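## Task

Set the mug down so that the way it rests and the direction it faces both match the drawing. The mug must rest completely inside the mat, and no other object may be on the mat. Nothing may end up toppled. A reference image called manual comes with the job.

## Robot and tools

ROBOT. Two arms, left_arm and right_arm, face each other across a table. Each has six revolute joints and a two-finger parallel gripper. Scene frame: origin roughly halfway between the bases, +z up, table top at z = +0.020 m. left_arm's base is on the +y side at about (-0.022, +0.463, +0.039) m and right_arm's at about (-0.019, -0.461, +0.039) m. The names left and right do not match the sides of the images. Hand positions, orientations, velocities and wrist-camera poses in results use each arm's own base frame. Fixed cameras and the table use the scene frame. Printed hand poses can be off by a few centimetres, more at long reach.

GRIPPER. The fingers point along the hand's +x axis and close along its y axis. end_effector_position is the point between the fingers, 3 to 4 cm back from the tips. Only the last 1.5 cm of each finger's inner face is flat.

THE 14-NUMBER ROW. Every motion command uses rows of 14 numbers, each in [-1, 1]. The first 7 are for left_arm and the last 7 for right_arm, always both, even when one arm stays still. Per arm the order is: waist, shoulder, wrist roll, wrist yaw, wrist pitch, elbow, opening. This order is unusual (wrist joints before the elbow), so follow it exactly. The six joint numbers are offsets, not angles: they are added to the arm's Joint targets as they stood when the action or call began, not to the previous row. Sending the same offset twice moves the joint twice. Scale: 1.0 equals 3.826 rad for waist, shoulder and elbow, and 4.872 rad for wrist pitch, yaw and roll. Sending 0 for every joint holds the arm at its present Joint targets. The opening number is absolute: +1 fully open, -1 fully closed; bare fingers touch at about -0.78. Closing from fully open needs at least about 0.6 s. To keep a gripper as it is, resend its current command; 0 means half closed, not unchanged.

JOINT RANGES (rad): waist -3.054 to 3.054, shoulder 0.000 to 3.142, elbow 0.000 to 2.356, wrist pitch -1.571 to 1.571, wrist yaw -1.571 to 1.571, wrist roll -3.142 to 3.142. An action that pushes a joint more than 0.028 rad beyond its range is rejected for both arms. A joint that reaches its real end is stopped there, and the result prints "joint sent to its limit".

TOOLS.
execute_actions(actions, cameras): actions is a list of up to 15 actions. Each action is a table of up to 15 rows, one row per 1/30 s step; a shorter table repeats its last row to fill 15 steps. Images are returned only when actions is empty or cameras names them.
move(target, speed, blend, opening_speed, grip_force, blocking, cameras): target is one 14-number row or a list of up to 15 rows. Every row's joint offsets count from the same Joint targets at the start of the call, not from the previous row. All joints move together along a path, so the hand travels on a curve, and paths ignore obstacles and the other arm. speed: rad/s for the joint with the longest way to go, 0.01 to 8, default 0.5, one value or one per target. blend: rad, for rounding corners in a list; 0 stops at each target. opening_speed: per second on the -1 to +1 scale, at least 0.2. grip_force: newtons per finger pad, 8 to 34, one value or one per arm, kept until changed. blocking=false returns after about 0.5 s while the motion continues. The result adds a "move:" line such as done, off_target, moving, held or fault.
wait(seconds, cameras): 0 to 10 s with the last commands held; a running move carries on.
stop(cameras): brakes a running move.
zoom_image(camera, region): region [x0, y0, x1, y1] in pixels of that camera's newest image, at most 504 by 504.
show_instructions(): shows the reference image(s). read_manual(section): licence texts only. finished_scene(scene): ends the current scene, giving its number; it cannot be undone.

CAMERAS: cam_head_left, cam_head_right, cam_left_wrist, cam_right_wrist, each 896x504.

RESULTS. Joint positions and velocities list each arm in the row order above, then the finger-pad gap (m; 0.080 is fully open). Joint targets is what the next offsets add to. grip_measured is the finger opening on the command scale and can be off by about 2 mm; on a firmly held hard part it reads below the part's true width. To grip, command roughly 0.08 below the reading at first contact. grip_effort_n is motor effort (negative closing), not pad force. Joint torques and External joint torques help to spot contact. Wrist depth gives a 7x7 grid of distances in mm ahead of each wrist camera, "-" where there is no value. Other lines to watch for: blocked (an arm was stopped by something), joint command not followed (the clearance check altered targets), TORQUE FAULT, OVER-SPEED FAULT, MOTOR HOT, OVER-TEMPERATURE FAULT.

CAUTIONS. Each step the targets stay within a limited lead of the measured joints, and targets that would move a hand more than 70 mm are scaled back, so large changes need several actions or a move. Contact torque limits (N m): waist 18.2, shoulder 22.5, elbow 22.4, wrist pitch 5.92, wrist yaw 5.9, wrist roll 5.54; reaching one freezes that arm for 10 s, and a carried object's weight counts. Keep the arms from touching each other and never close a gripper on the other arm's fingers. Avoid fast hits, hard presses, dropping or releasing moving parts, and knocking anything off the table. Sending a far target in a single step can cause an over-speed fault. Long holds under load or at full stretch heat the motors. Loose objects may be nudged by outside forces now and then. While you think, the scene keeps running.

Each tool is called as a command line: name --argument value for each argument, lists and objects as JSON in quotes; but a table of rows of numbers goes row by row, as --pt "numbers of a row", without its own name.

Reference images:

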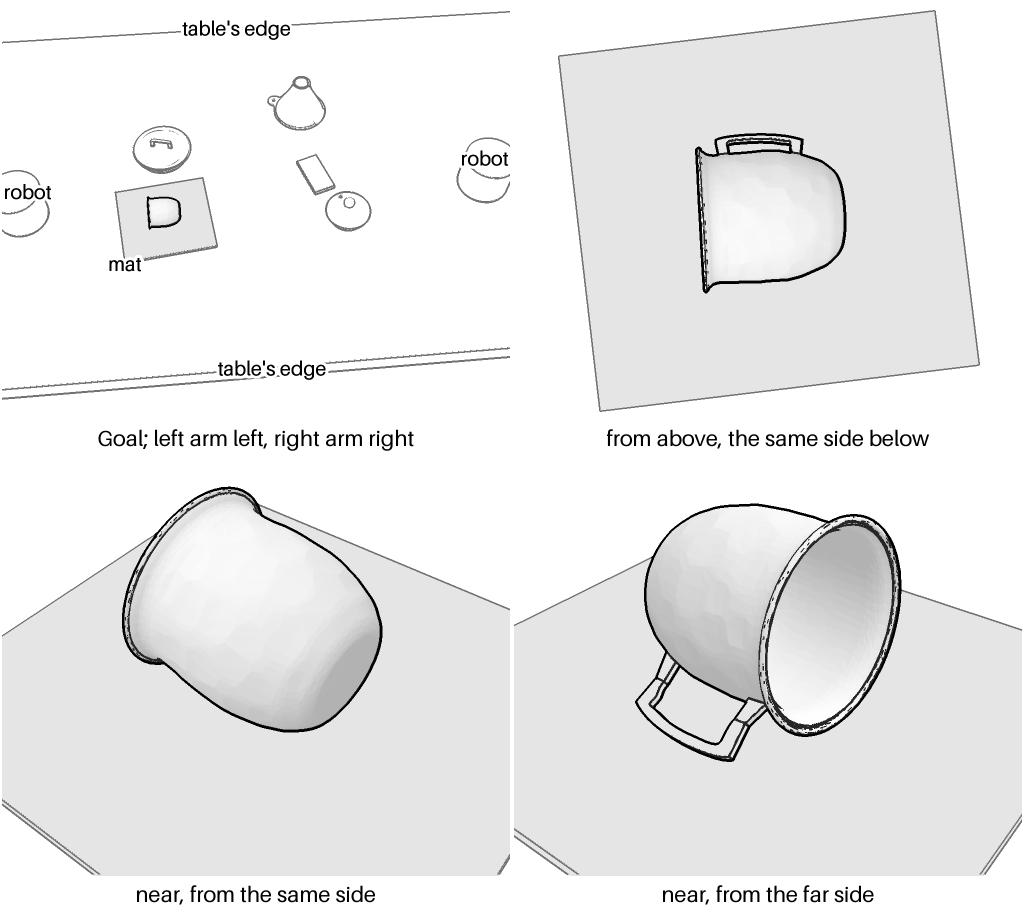

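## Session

execute_actions --actions '[]' --cameras '["cam_head_left"]'

zoom_image --camera "cam_head_left" --region '[230, 90, 670, 370]'

show_instructions

Scene clock: 0.00 s.
left_arm: end_effector_position=(+0.0735, -0.1947, +0.1407) grip_measured=+1.000 grip_effort_n=n/a end_effector_quat_wxyz=(+0.741, +0.205, +0.287, -0.572) | right_arm: end_effector_position=(+0.2176, -0.1074, +0.1221) grip_measured=+1.000 grip_effort_n=n/a end_effector_quat_wxyz=(+0.774, +0.069, +0.562, -0.284)
Joint names: [waist, shoulder, wrist roll, wrist yaw, wrist pitch, elbow]
Joint positions: left_arm=[-1.072 0.567 0.138 0.191 -0.654 0.486 0.08] | right_arm=[-0.277 1.189 0.191 0.295 -0.913 0.849 0.08]
Joint velocities: within noise
Joint torques (N m): no reading
External joint torques (N m): no reading
Motor temperatures (°C): left_arm=[26 24 30 31 31 25] | right_arm=[25 26 27 28 28 23]
Heat: left arm: hottest wrist pitch 31 °C (+0.0 °C/min); right arm: hottest wrist pitch 28 °C (+0.0 °C/min).
Wrist depth (mm): cam_left_wrist=[1335 - - - - - 896 / 298 1406 1546 1363 - - - / 270 - 281 1384 1406 - - / 251 252 258 261 - 280 1309 / - 238 240 248 250 254 258 / - 84 224 228 231 86 243 / - - 209 213 215 86 -] | cam_right_wrist=[- - - 196 198 242 261 / - 188 207 216 - - - / 179 186 - 212 - - - / 178 185 - - - 247 262 / 133 146 194 - - - 263 / - 81 88 - - 89 72 / - 70 198 - - 85 -]
Joint targets: left_arm=[-1.072 0.566 0.138 0.191 -0.653 0.486] | right_arm=[-0.277 1.188 0.192 0.295 -0.913 0.851]
Tool commands: left_gripper/opening=+1.0 right_gripper/opening=+1.0
Images, in order (width x height): cam_head_left 896x504.

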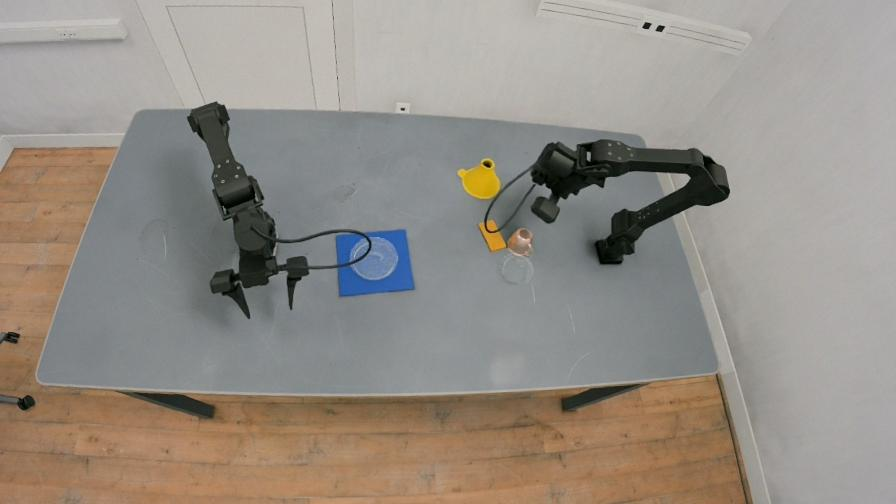

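Scaled by 1.145 from the camera's 896x504 image, which has a finer 1280x720 frame.

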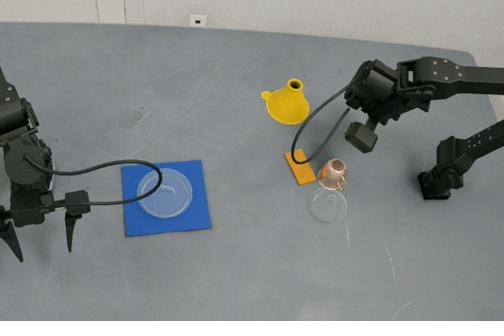

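Reference images for this scene: manual.

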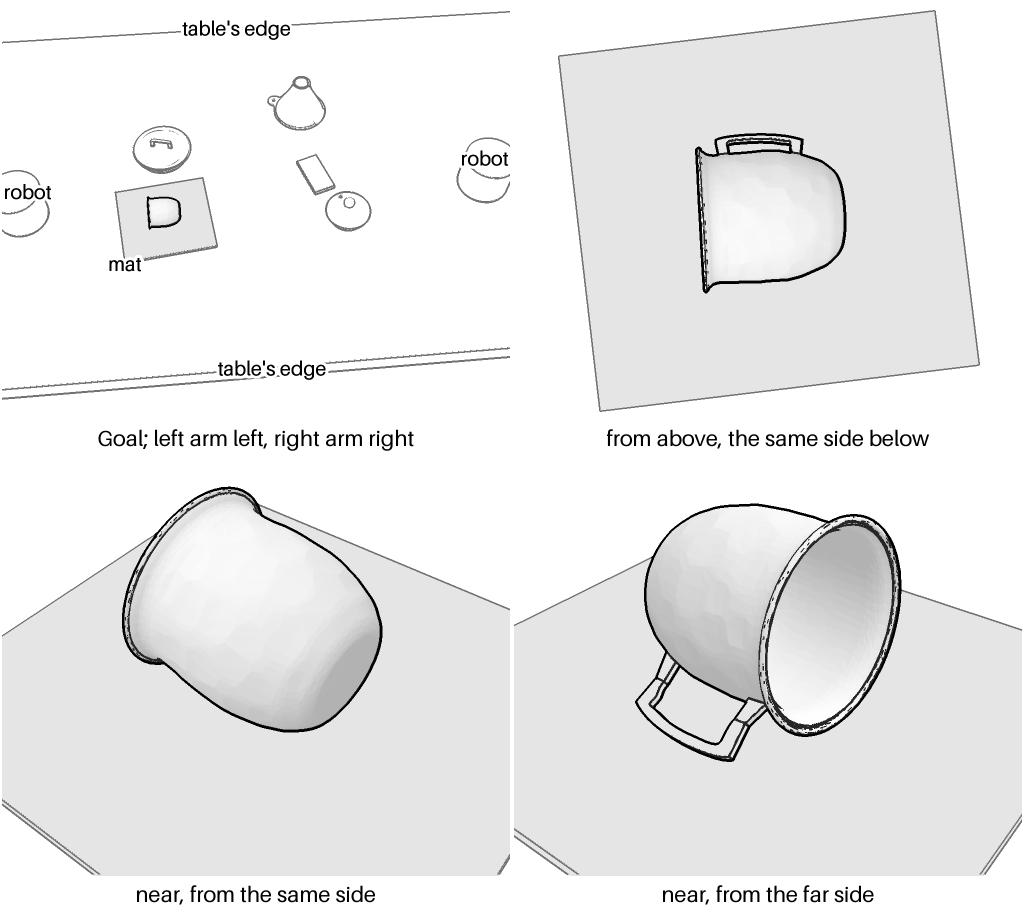

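zoom_image --camera "cam_head_left" --region '[480, 210, 560, 295]'

zoom_image --camera "cam_head_left" --region '[320, 215, 430, 310]'

execute_actions --actions '[]' --cameras '["cam_left_wrist","cam_right_wrist"]'

Scaled by 5.929 from the camera's 896x504 image, which has a finer 1280x720 frame.

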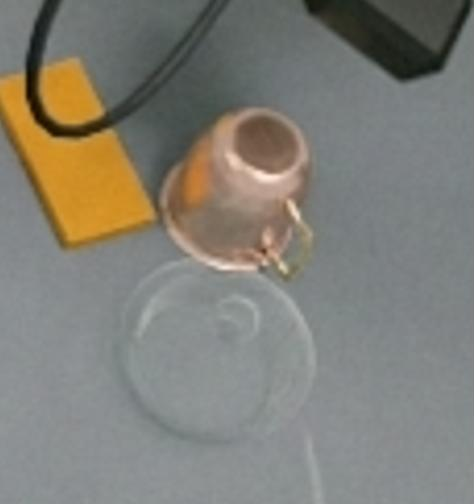

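Scaled by 4.582 from the camera's 896x504 image, which has a finer 1280x720 frame.

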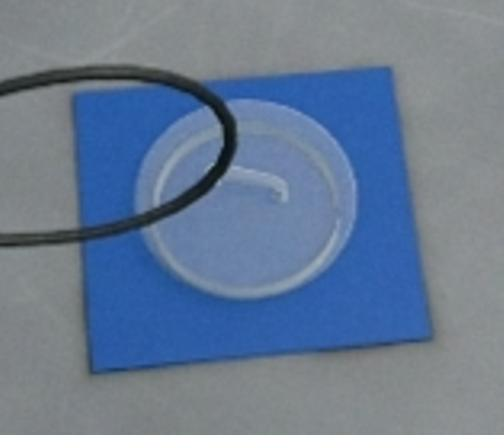

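Scene clock: 3.70 s.
left_arm: end_effector_position=(+0.0735, -0.1947, +0.1407) grip_measured=+1.000 grip_effort_n=-2.6 end_effector_quat_wxyz=(+0.741, +0.205, +0.287, -0.572) | right_arm: end_effector_position=(+0.2176, -0.1074, +0.1221) grip_measured=+1.000 grip_effort_n=1.2 end_effector_quat_wxyz=(+0.774, +0.069, +0.562, -0.284)
Joint names: [waist, shoulder, wrist roll, wrist yaw, wrist pitch, elbow]
Joint positions: left_arm=[-1.072 0.567 0.138 0.191 -0.654 0.486 0.08] | right_arm=[-0.277 1.189 0.191 0.295 -0.913 0.849 0.08]
Joint velocities: within noise
Joint torques (N m): left_arm=[0.01 -0.4 0.03 0.12 1.7 6.72] | right_arm=[-0.09 -3.85 0.02 0.19 0.76 5.6]
External joint torques (N m): left_arm=[-0.01 0 0.03 0.03 0.17 -0.25] | right_arm=[-0.08 -0.54 0.01 0.01 -0.07 -0.52]
Motor temperatures (°C): left_arm=[26 24 30 31 31 26] | right_arm=[25 26 27 28 28 24]
Heat: left arm: hottest wrist pitch 31 °C (+0.0 °C/min); right arm: hottest wrist pitch 28 °C (+0.0 °C/min).
Wrist depth (mm): cam_left_wrist=[1421 - - - 1075 - - / 299 1453 1477 - - - - / 271 276 279 282 1356 1329 - / 250 255 258 268 270 274 1335 / 232 237 241 243 250 255 260 / - 84 226 229 231 86 243 / - - 209 211 214 86 -] | cam_right_wrist=[- 197 - 199 201 - - / - 187 - - 236 - - / 180 185 204 221 - - 264 / 178 179 - - - - - / 134 146 202 211 - 237 256 / - 80 88 - - 89 252 / - 70 - - - 84 -]
Joint targets: left_arm=[-1.072 0.566 0.138 0.191 -0.653 0.486] | right_arm=[-0.277 1.188 0.192 0.295 -0.913 0.851]
Tool commands: left_gripper/opening=+1.0 right_gripper/opening=+1.0
Images, in order (width x height): cam_left_wrist 896x504, cam_right_wrist 896x504.

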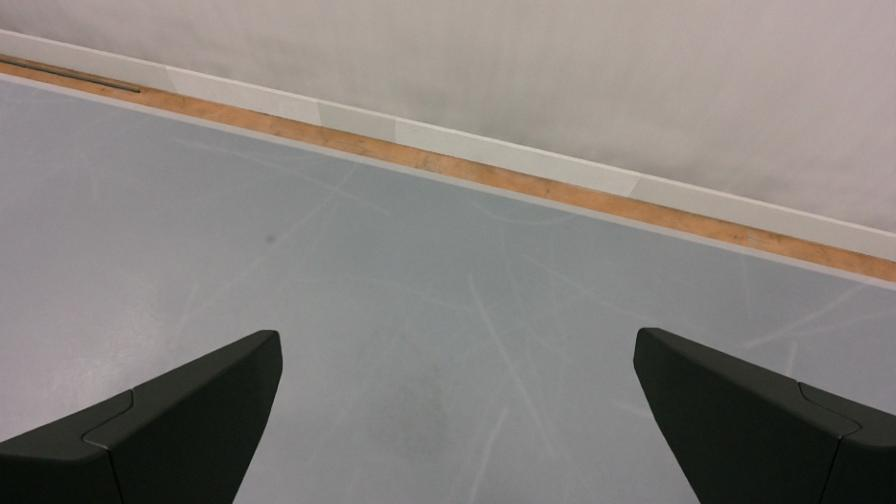

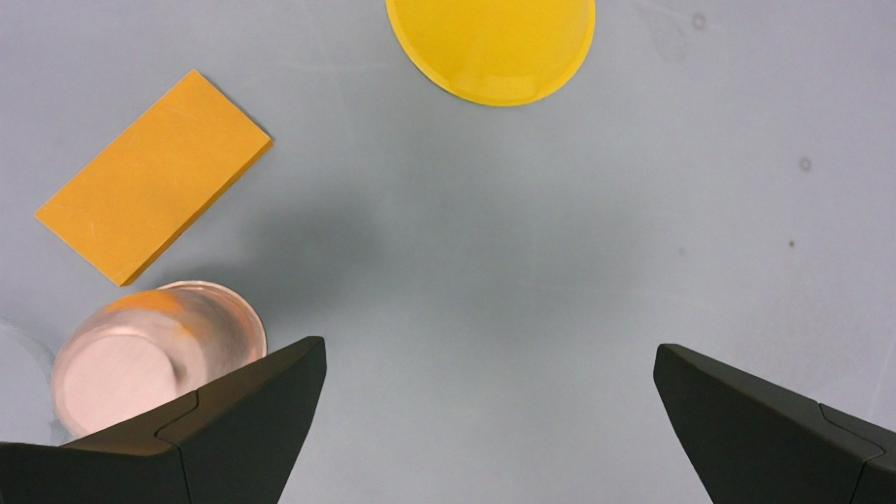

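move --target '[0.275,0.3108,-0.0283,-0.0392,-0.1273,0.2538,1,0.051,0.0715,-0.0394,-0.0606,-0.0956,0.1093,1]' --speed 1.0 --cameras '["all"]'

Scene clock: 28.17 s.
left_arm: end_effector_position=(+0.3182, -0.0069, +0.1311) grip_measured=+1.000 grip_effort_n=-3.5 end_effector_quat_wxyz=(+0.708, +0.007, +0.706, -0.009) | right_arm: end_effector_position=(+0.2398, -0.0215, +0.1588) grip_measured=+1.000 grip_effort_n=1.2 end_effector_quat_wxyz=(+0.706, +0.030, +0.707, -0.034)
Joint names: [waist, shoulder, wrist roll, wrist yaw, wrist pitch, elbow]
Joint positions: left_arm=[-0.02 1.746 0.003 0.003 -1.272 1.449 0.08] | right_arm=[-0.086 1.453 0.005 0.006 -1.376 1.258 0.08]
Joint torques (N m): left_arm=[-0.05 -5.64 -0.07 -0.04 0.51 6.51] | right_arm=[0.4 -4.04 -0.15 -0.3 0.2 6]
External joint torques (N m): left_arm=[-0.06 1.47 -0.07 -0.04 0.16 0.73] | right_arm=[0.4 0.7 -0.15 -0.3 -0.13 0.36]
Heat: left arm: hottest wrist pitch 33 °C (+4.3 °C/min); right arm: hottest wrist pitch 29 °C (+2.1 °C/min).
Wrist depth (mm): cam_left_wrist=[176 178 179 182 183 185 187 / 186 187 188 188 191 196 197 / 195 195 197 199 201 205 208 / 207 209 209 210 213 217 222 / 219 218 221 222 226 231 235 / - 84 238 237 240 86 246 / - 84 254 258 262 86 -] | cam_right_wrist=[- - - 203 200 212 197 / - 230 - 214 - 221 - / - - 235 175 - - - / 249 - - 180 - 248 - / - - - - 258 - - / - 75 94 274 - 89 72 / - 70 290 - - 84 -]
Joint targets: left_arm=[-0.020 1.755 0.000 0.000 -1.274 1.458] | right_arm=[-0.082 1.461 0.000 0.000 -1.379 1.269]
move: done

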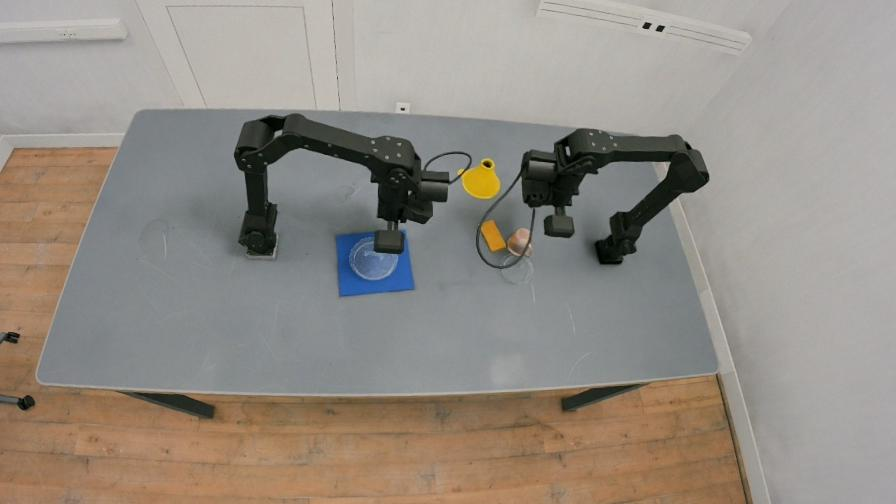

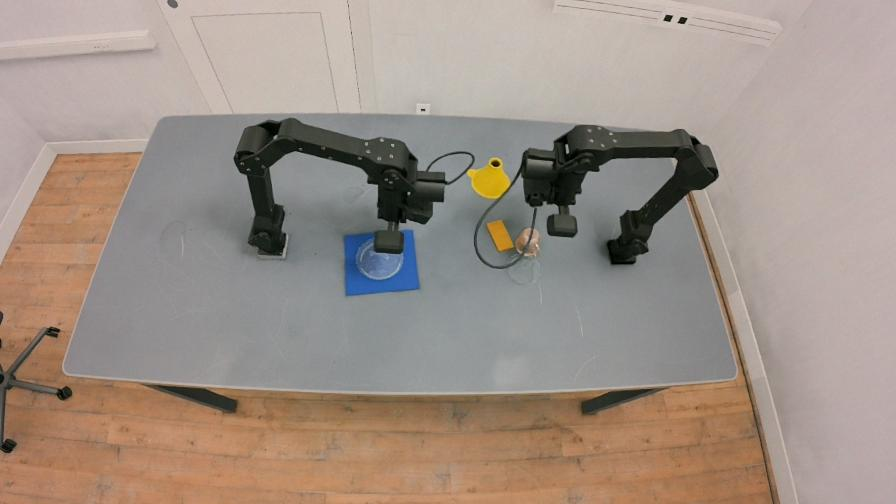

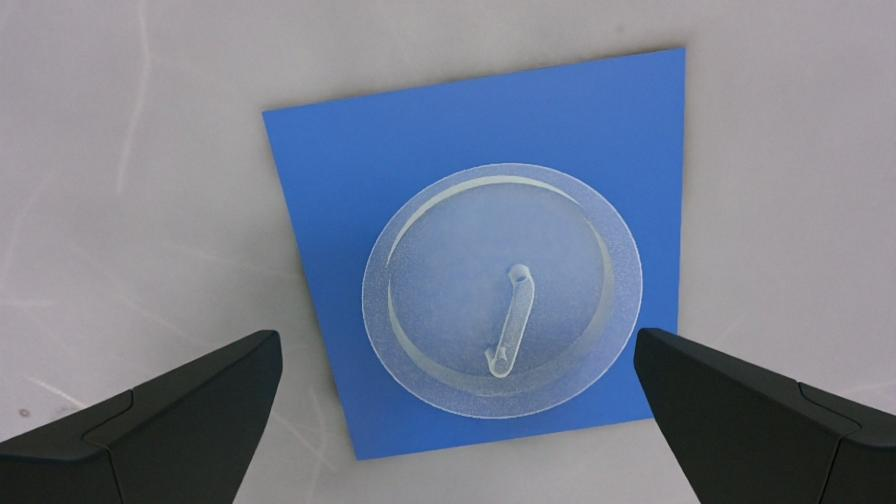

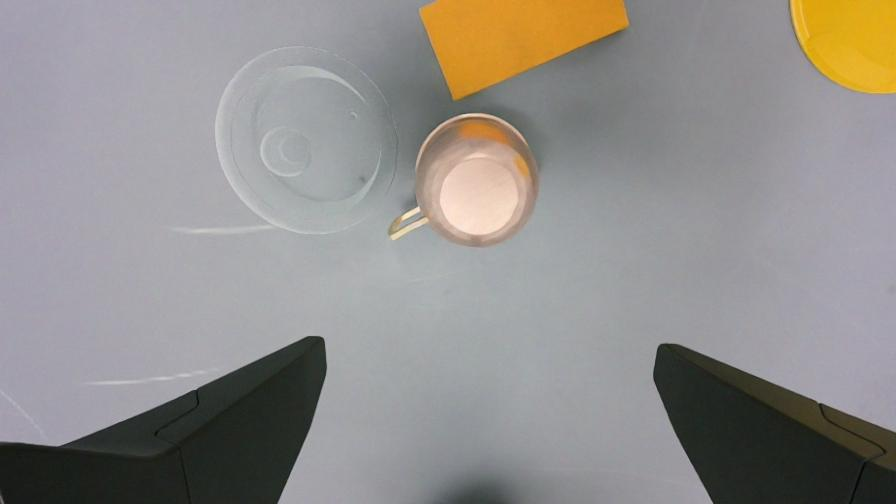

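move --target '[-0.0209,-0.0314,0.0205,0,0.0495,-0.0943,1,0.0055,0.0252,0.398,0,0.0587,-0.0495,1]' --speed 1.2 --cameras '["cam_left_wrist","cam_right_wrist"]'

Scene clock: 73.77 s.
left_arm: end_effector_position=(+0.2784, -0.0276, +0.0743) grip_measured=+1.000 grip_effort_n=-3.0 end_effector_quat_wxyz=(+0.703, +0.067, +0.705, -0.069) | right_arm: end_effector_position=(+0.2628, -0.0175, +0.0940) grip_measured=+1.000 grip_effort_n=-1.2 end_effector_quat_wxyz=(+0.387, +0.598, +0.379, -0.591)
Joint names: [waist, shoulder, wrist roll, wrist yaw, wrist pitch, elbow]
Joint positions: left_arm=[-0.097 1.644 0.096 0.003 -1.035 1.105 0.08] | right_arm=[-0.064 1.549 1.933 0.004 -1.096 1.088 0.08]
Joint torques (N m): left_arm=[-0.18 -6.58 0.14 -0.03 0.75 4.56] | right_arm=[0.34 -4.52 0.15 -0.16 0.5 3.97]
External joint torques (N m): left_arm=[-0.18 -0.41 0.14 -0.04 0.39 -1.05] | right_arm=[0.36 0.84 0.15 -0.21 0.2 -1.55]
Motor temperatures (°C): left_arm=[26 28 30 30 32 34] | right_arm=[25 27 27 28 28 28]
Heat: left arm: hottest elbow 34 °C (+7.0 °C/min); right arm: hottest elbow 28 °C (+3.0 °C/min).
Wrist depth (mm): cam_left_wrist=[125 127 128 129 131 133 136 / 132 133 135 135 137 141 144 / 142 140 141 144 146 149 152 / 150 148 150 152 154 158 160 / 158 157 158 161 163 165 171 / - 84 169 172 174 86 179 / - - 181 185 192 86 -] | cam_right_wrist=[- - - - - - - / 162 - - - - - - / - 163 - 147 - - 167 / - 168 171 120 - - - / 187 - 176 121 - - - / - 74 88 - - 89 72 / - 70 208 - - 84 -]
Joint targets: left_arm=[-0.100 1.635 0.100 0.000 -1.032 1.097] | right_arm=[-0.061 1.558 1.939 0.000 -1.093 1.079]
move: done
Images, in order (width x height): cam_left_wrist 896x504, cam_right_wrist 896x504.

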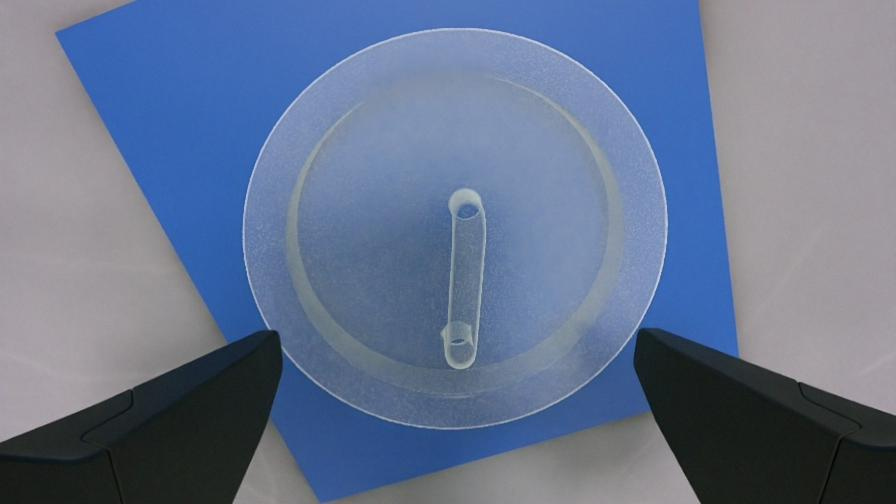

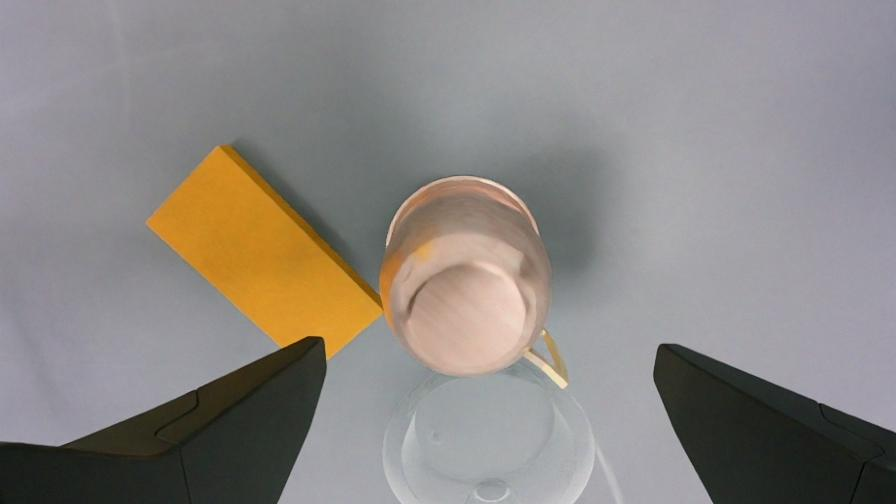

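move --pt "0 0.0143 0 0 0.0311 -0.0255 1 -0.0029 0.0228 0 0 0.0454 -0.0349 1" --pt "0 0.0143 0 0 0.0311 -0.0255 -0.75 -0.0029 0.0228 0 0 0.0454 -0.0349 -0.1" --speed '[0.25,0.25]' --opening_speed 0.8 --grip_force '[20,18]' --cameras '["cam_left_wrist","cam_right_wrist"]'

Scene clock: 96.60 s.
left_arm: end_effector_position=(+0.2844, -0.0295, +0.0508) grip_measured=-0.631 grip_effort_n=-56.0 end_effector_quat_wxyz=(+0.720, +0.071, +0.686, -0.073) | right_arm: end_effector_position=(+0.2678, -0.0189, +0.0409) grip_measured=+0.389 grip_effort_n=-50.5 end_effector_quat_wxyz=(+0.386, +0.599, +0.377, -0.592)
Joint names: [waist, shoulder, wrist roll, wrist yaw, wrist pitch, elbow]
Joint positions: left_arm=[-0.102 1.658 0.103 0.003 -0.885 1.02 0.007] | right_arm=[-0.069 1.636 1.933 0.003 -0.873 0.953 0.053]
Joint torques (N m): left_arm=[0.2 -2.28 -0.08 -0.03 0.95 3.24] | right_arm=[-0.31 -4.91 0.17 -0.13 0.43 3.73]
External joint torques (N m): left_arm=[0.2 3.88 -0.08 -0.04 0.51 -2.27] | right_arm=[-0.3 0.72 0.17 -0.18 0.14 -1.42]
Heat: left arm: hottest elbow 32 °C (+2.0 °C/min); right arm: hottest shoulder 28 °C (+1.0 °C/min).
Wrist depth (mm): cam_left_wrist=[113 113 114 115 116 117 120 / - 116 119 119 121 122 126 / - 122 123 125 126 127 131 / 130 128 130 131 132 133 138 / 136 134 135 136 138 140 146 / 143 143 140 - 144 147 153 / - - - - - - -] | cam_right_wrist=[- 107 106 106 106 - 104 / - - - - 111 111 - / - 112 - 118 114 116 - / 114 115 124 97 84 - - / - 120 120 72 71 - 128 / - 124 79 68 67 - - / - - 73 70 71 86 -]
Joint targets: left_arm=[-0.100 1.690 0.100 0.000 -0.881 0.999] | right_arm=[-0.072 1.645 1.939 0.000 -0.871 0.946]
grip_force (N): 20, 18
move: off_target (left_arm); target 2's new numbers were sent with left_arm's shoulder 0.032 rad from that target; left_arm: the shoulder is farthest, 0.032 rad from its target
Images, in order (width x height): cam_left_wrist 896x504, cam_right_wrist 896x504.

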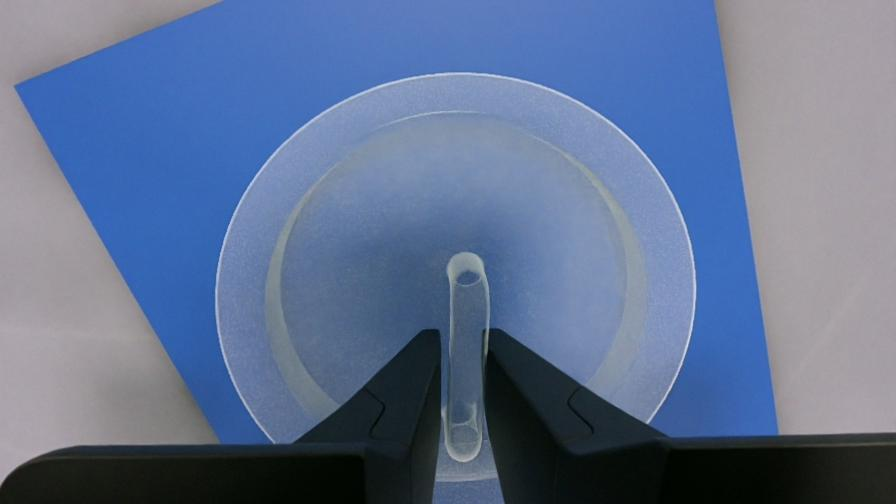

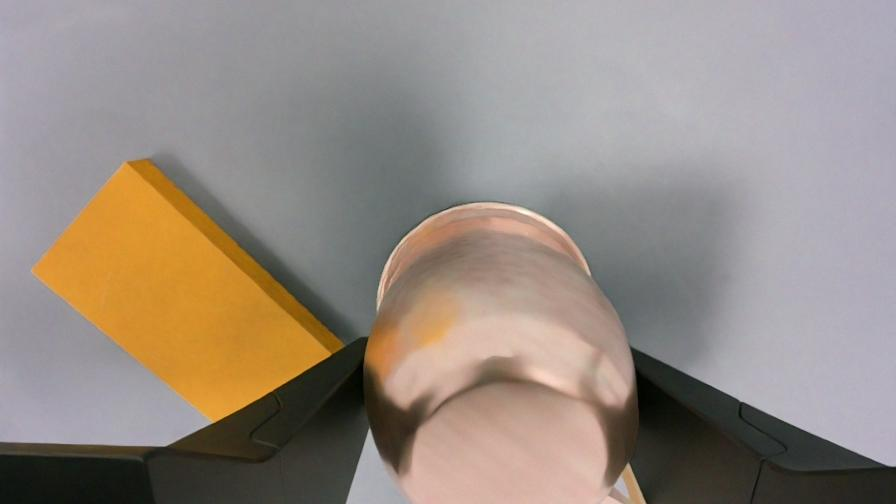

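move --pt "0 -0.0523 0 0 -0.0411 0 -0.75 0 -0.0262 0 0 -0.103 0.1047 -0.1" --pt "0.196 -0.0523 0 0 -0.0411 0 -0.75 0 -0.0262 0 0 -0.103 0.1047 -0.1" --pt "0.196 -0.0105 0 0 -0.0082 0 -0.75 0.024 0.0292 -0.398 0 0.1904 0.0665 -0.1" --speed '[0.35,0.6,0.7]' --cameras '["all"]'

Scene clock: 117.73 s.
left_arm: end_effector_position=(+0.2185, +0.1651, +0.0521) grip_measured=-0.631 grip_effort_n=-55.6 end_effector_quat_wxyz=(+0.686, -0.189, +0.676, +0.192) | right_arm: end_effector_position=(+0.4995, +0.0079, +0.1849) grip_measured=+0.389 grip_effort_n=-50.5 end_effector_quat_wxyz=(+0.970, +0.000, +0.244, +0.006)
Joint names: [waist, shoulder, wrist roll, wrist yaw, wrist pitch, elbow]
Joint positions: left_arm=[0.648 1.638 0.102 0.001 -0.923 1.005 0.007] | right_arm=[0.017 1.748 0.005 0.003 0.049 1.206 0.053]
Joint torques (N m): left_arm=[0.22 -4.24 -0.06 0.02 0.78 4.71] | right_arm=[0.49 -7.34 -0.16 -0.15 1.86 5.43]
External joint torques (N m): left_arm=[0.22 1.72 -0.06 0.02 0.37 -0.8] | right_arm=[0.49 0.73 -0.16 -0.15 0.23 -1.3]
Heat: left arm: hottest wrist pitch 32 °C (+0.0 °C/min); right arm: hottest wrist pitch 29 °C (+1.0 °C/min).
Wrist depth (mm): cam_left_wrist=[111 110 113 114 115 116 117 / 116 118 118 119 120 122 123 / - 123 125 125 127 128 129 / 129 128 131 132 134 134 136 / 136 137 137 138 142 143 145 / 143 144 144 - 147 152 151 / - - - - - - -] | cam_right_wrist=[- - - 416 - - 198 / - - - 473 - 249 212 / - - - 454 - 230 213 / - - - 97 116 338 - / - - - 73 71 313 - / - - 77 68 67 91 - / - - 73 70 71 86 -]
Joint targets: left_arm=[0.650 1.650 0.100 0.000 -0.921 0.999] | right_arm=[0.020 1.757 0.000 0.000 0.056 1.201]
grip_force (N): 20, 18
move: done

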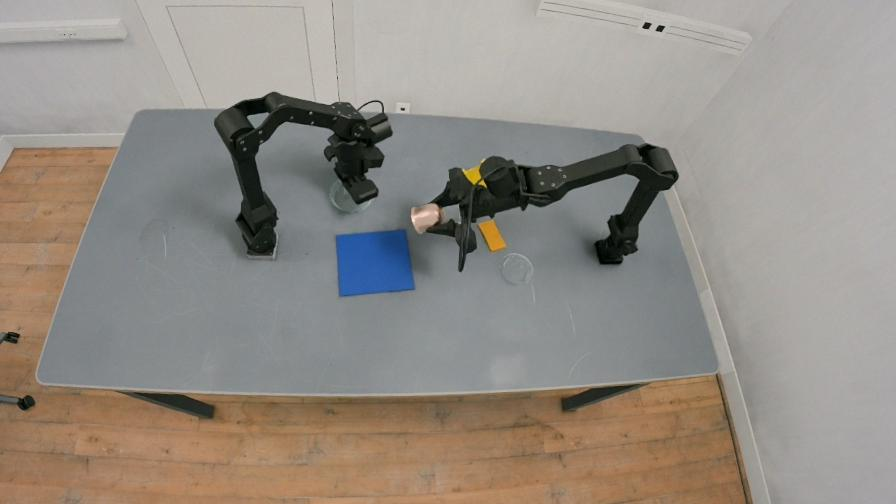

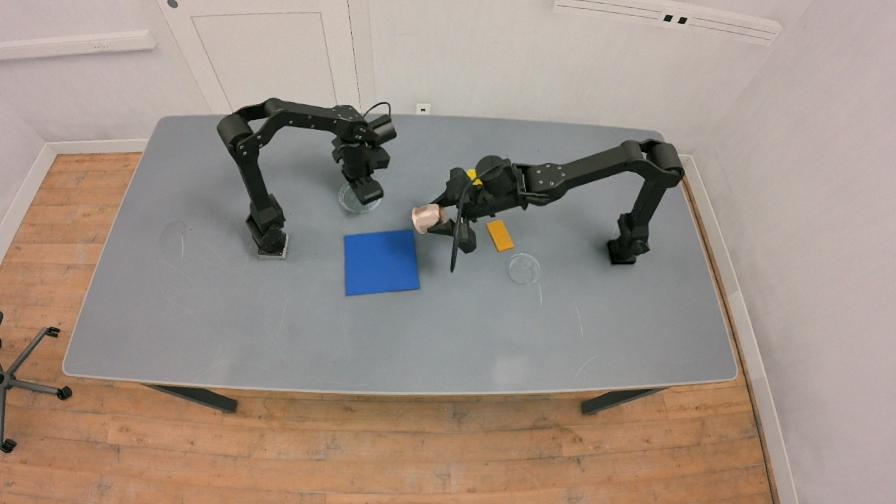

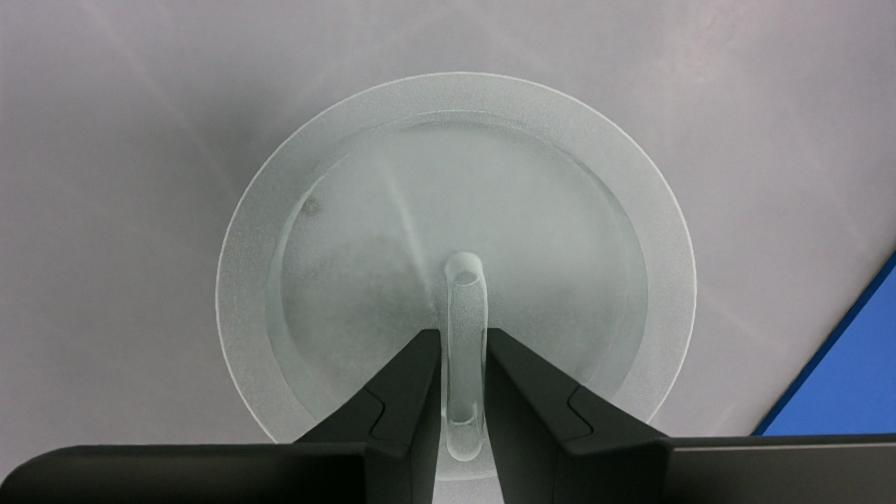

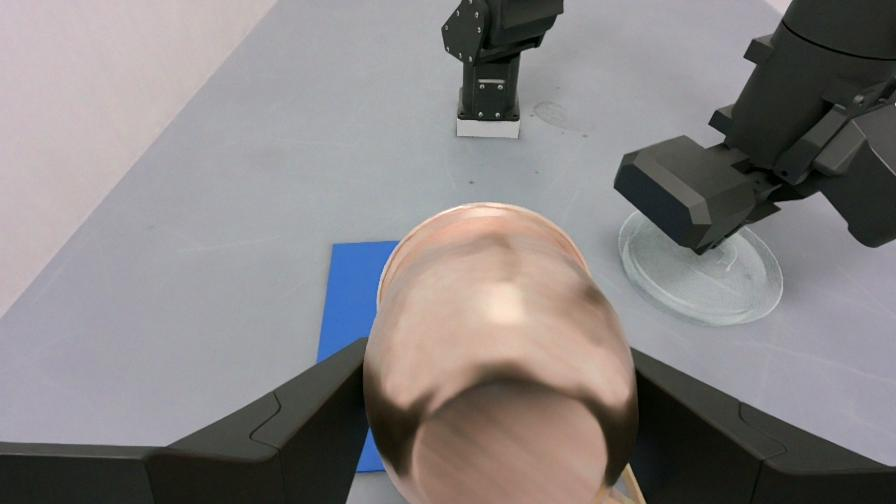

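move --pt "0 0.0065 0 0 0 0 -0.75 0.0157 0.1234 0 0 0.1588 0 -0.1" --pt "0 0.0065 0 0 0 0 -0.1 0.0157 0.1234 0 0 0.1588 0 -0.1" --pt "0.03 -0.08 0 0 0 0 -0.1 0.0157 0.150 0 0 0.178 0.0015 -0.1" --speed '[0.4,0.3,0.3]' --opening_speed 0.8 --cameras '["cam_head_left","cam_left_wrist","cam_right_wrist"]'

Scene clock: 130.83 s.
left_arm: end_effector_position=(+0.2015, +0.1919, +0.1264) grip_measured=-0.103 grip_effort_n=15.1 end_effector_quat_wxyz=(+0.759, -0.183, +0.564, +0.270) | right_arm: end_effector_position=(+0.5731, +0.0438, +0.0588) grip_measured=+0.389 grip_effort_n=-50.5 end_effector_quat_wxyz=(+0.994, -0.002, +0.101, +0.036)
Joint names: [waist, shoulder, wrist roll, wrist yaw, wrist pitch, elbow]
Joint positions: left_arm=[0.762 1.35 0.102 0.003 -0.922 1.005 0.03] | right_arm=[0.077 2.321 0.004 0.003 0.916 1.203 0.053]
Joint torques (N m): left_arm=[0.22 -5.02 -0.06 -0.03 1.14 5.46] | right_arm=[0.29 -9.3 -0.17 -0.16 1.93 4.71]
External joint torques (N m): left_arm=[0.22 -0.39 -0.06 -0.04 0.29 -0.83] | right_arm=[0.32 1.14 -0.17 -0.16 0.19 -0.52]
Heat: left arm: hottest wrist pitch 32 °C (+0.0 °C/min); right arm: hottest wrist pitch 31 °C (+3.0 °C/min).
Wrist depth (mm): cam_left_wrist=[202 203 203 205 205 207 207 / 204 201 205 206 207 208 209 / 206 207 207 208 210 209 211 / 208 208 209 209 212 212 212 / 210 210 211 212 213 214 212 / 212 211 77 214 90 216 214 / - - 89 215 - - -] | cam_right_wrist=[1233 1419 - 1805 327 2012 - / 1203 - - - 358 490 757 / - - - - 341 - - / - - 245 97 220 - - / - 193 - 72 72 193 198 / - - 77 68 67 159 164 / - - 73 70 71 86 -]
Joint targets: left_arm=[0.765 1.344 0.100 0.000 -0.921 0.999] | right_arm=[0.080 2.331 0.000 0.000 0.923 1.206]
grip_force (N): 20, 18
move: done
Images, in order (width x height): cam_head_left 896x504, cam_left_wrist 896x504, cam_right_wrist 896x504.

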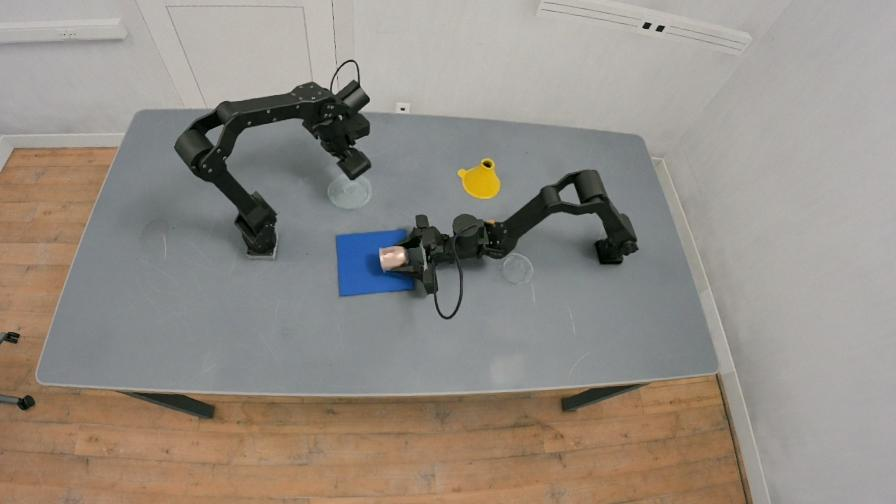

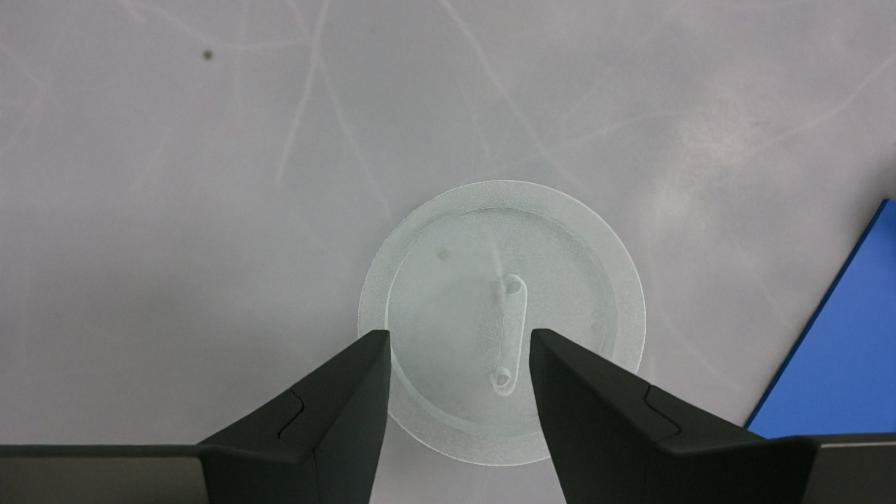

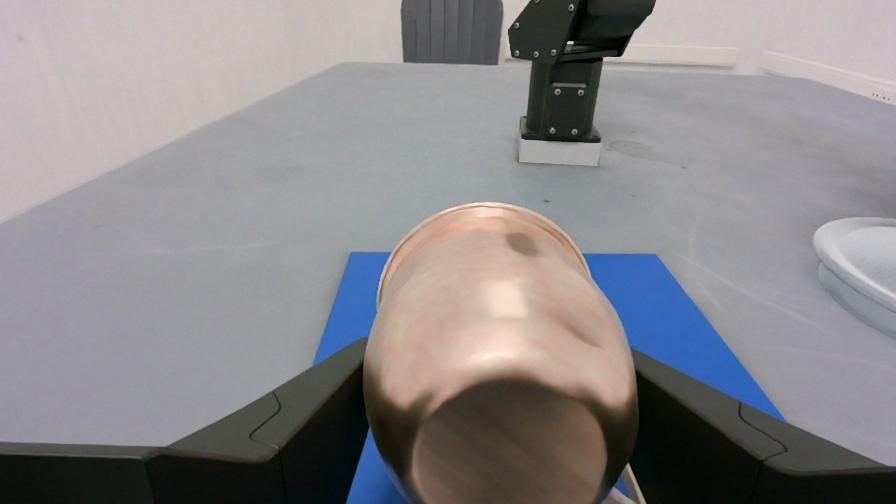

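move --target '[0,0,0,0,0,0,-0.1,0,0.0379,0,0,0.014,0.0207,-0.1]' --speed 0.1 --cameras '["cam_head_left","cam_left_wrist","cam_right_wrist"]'

zoom_image --camera "cam_head_left" --region '[325, 215, 435, 310]'

Scene clock: 137.73 s.
left_arm: end_effector_position=(+0.2015, +0.1919, +0.1264) grip_measured=-0.103 grip_effort_n=15.1 end_effector_quat_wxyz=(+0.759, -0.183, +0.564, +0.270) | right_arm: end_effector_position=(+0.5884, +0.0449, +0.0341) grip_measured=+0.389 grip_effort_n=-50.5 end_effector_quat_wxyz=(+0.996, -0.001, +0.084, +0.037)
Joint names: [waist, shoulder, wrist roll, wrist yaw, wrist pitch, elbow]
Joint positions: left_arm=[0.762 1.35 0.102 0.003 -0.922 1.005 0.03] | right_arm=[0.077 2.449 0.004 0.003 0.996 1.284 0.053]
Joint torques (N m): left_arm=[0.2 -4.98 -0.06 -0.04 1.13 5.48] | right_arm=[0.33 -7.64 -0.11 -0.2 1.19 4.31]
External joint torques (N m): left_arm=[0.17 -0.3 -0.06 -0.04 0.28 -0.86] | right_arm=[0.4 3.23 -0.11 -0.21 -0.54 -0.7]
Heat: left arm: hottest elbow 32 °C (-1.0 °C/min); right arm: hottest wrist pitch 32 °C (+4.0 °C/min).
Wrist depth (mm): cam_left_wrist=[202 202 203 206 206 206 208 / 204 203 205 206 208 208 209 / 205 206 208 208 209 210 211 / 208 208 209 210 210 211 212 / 210 210 211 212 212 214 218 / 211 212 77 214 90 215 214 / - - 89 216 - - -] | cam_right_wrist=[- - 2045 1766 320 - - / - - - - 336 - 680 / - - - 331 311 - - / 200 - - 96 190 198 - / - 158 96 73 72 164 163 / - 139 77 68 67 138 134 / - - 73 70 71 86 -]
Joint targets: left_arm=[0.765 1.344 0.100 0.000 -0.921 0.999] | right_arm=[0.080 2.476 0.000 0.000 0.992 1.285]
grip_force (N): 20, 18
move: done
Images, in order (width x height): cam_head_left 896x504, cam_left_wrist 896x504, cam_right_wrist 896x504.

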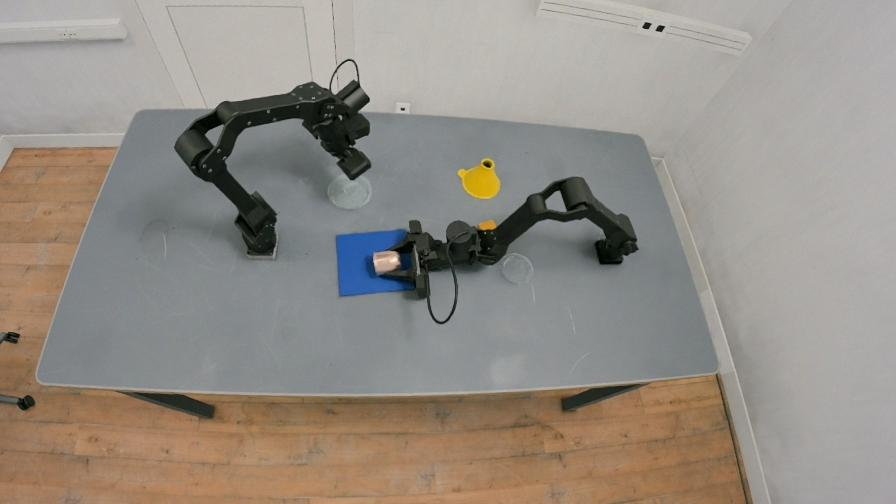

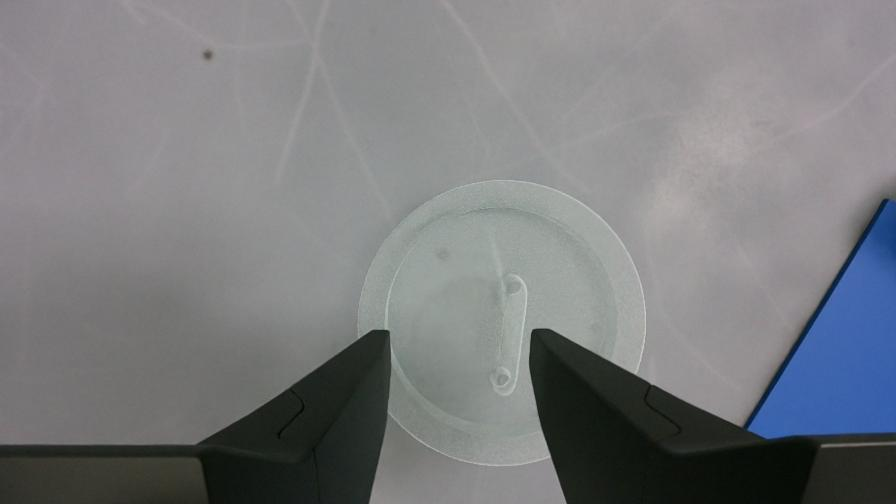

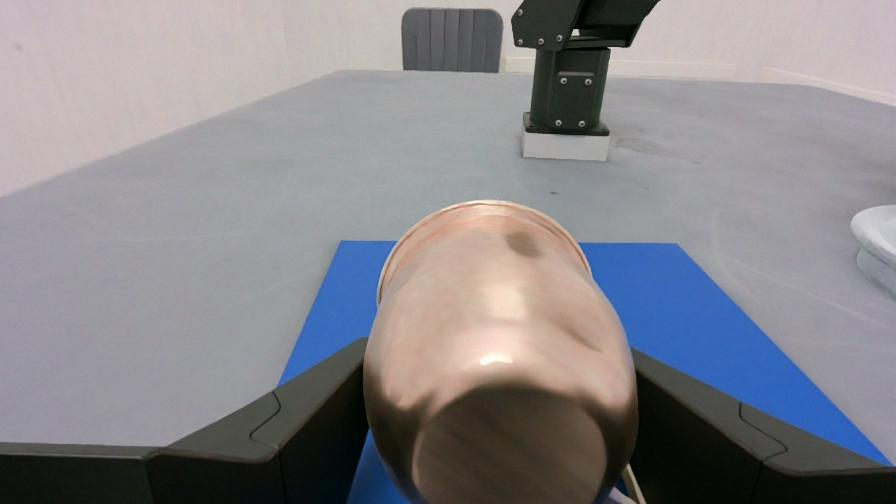

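Scaled by 4.582 from the camera's 896x504 image, which has a finer 1280x720 frame.

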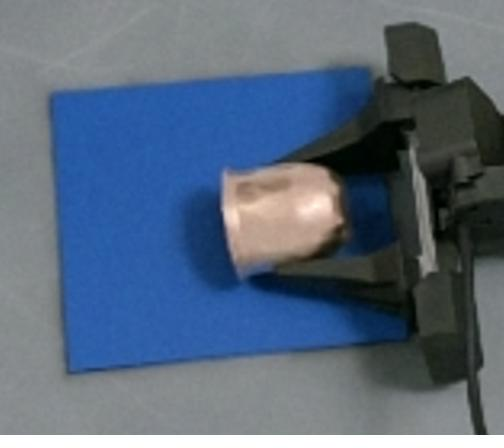

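move --target '[0,0,0,0,0,0,-0.1,0,0.0078,0,0,0,0,-0.1]' --speed 0.06 --cameras '["cam_right_wrist"]'

Scene clock: 148.03 s.
left_arm: end_effector_position=(+0.2015, +0.1919, +0.1264) grip_measured=-0.103 grip_effort_n=15.1 end_effector_quat_wxyz=(+0.759, -0.183, +0.564, +0.270) | right_arm: end_effector_position=(+0.5897, +0.0450, +0.0292) grip_measured=+0.389 grip_effort_n=-50.5 end_effector_quat_wxyz=(+0.996, -0.003, +0.084, +0.037)
Joint names: [waist, shoulder, wrist roll, wrist yaw, wrist pitch, elbow]
Joint positions: left_arm=[0.762 1.35 0.102 0.003 -0.922 1.005 0.03] | right_arm=[0.077 2.467 0.001 0.003 1.005 1.294 0.053]
Joint torques (N m): left_arm=[0.25 -4.96 -0.06 -0.04 1.14 5.48] | right_arm=[0.36 -6.54 -0.03 -0.19 0.71 3.33]
External joint torques (N m): left_arm=[0.25 -0.39 -0.06 -0.04 0.31 -0.74] | right_arm=[0.36 4.2 -0.03 -0.2 -0.97 -1.55]
Heat: left arm: hottest elbow 32 °C (-1.0 °C/min); right arm: hottest wrist pitch 32 °C (+4.1 °C/min).
Wrist depth (mm): cam_left_wrist=[- 204 204 204 204 207 208 / 204 204 205 208 208 209 209 / 205 206 208 208 209 210 211 / 207 209 209 210 211 213 213 / 210 210 211 212 212 214 214 / 212 212 77 215 89 215 215 / - - 90 216 - - -] | cam_right_wrist=[- - - 1791 317 1741 - / - - - - 338 - - / - - - 114 - - - / - - - 94 114 199 - / - - 156 73 75 161 - / - - 78 67 67 136 131 / - - 73 70 71 86 -]
Joint targets: left_arm=[0.765 1.344 0.100 0.000 -0.921 0.999] | right_arm=[0.080 2.506 0.000 0.000 0.992 1.285]
grip_force (N): 20, 18
move: off_target (right_arm); right_arm: the shoulder is farthest, 0.039 rad from its target
Images, in order (width x height): cam_right_wrist 896x504.

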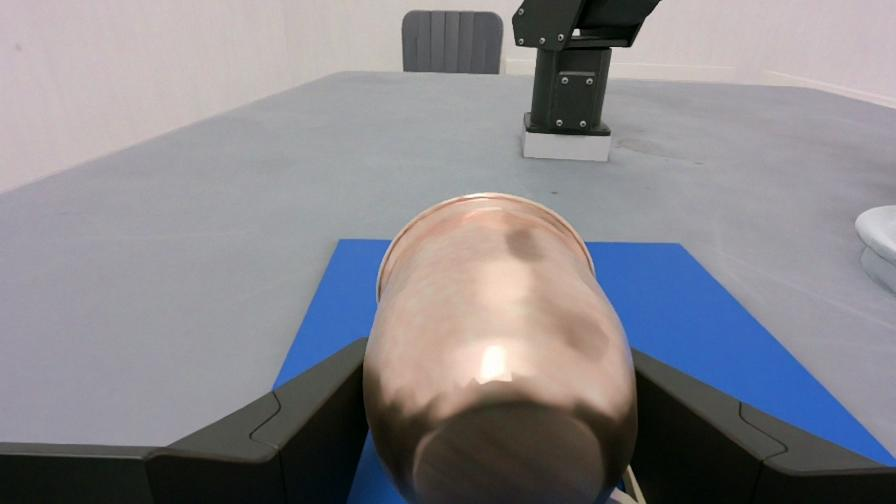

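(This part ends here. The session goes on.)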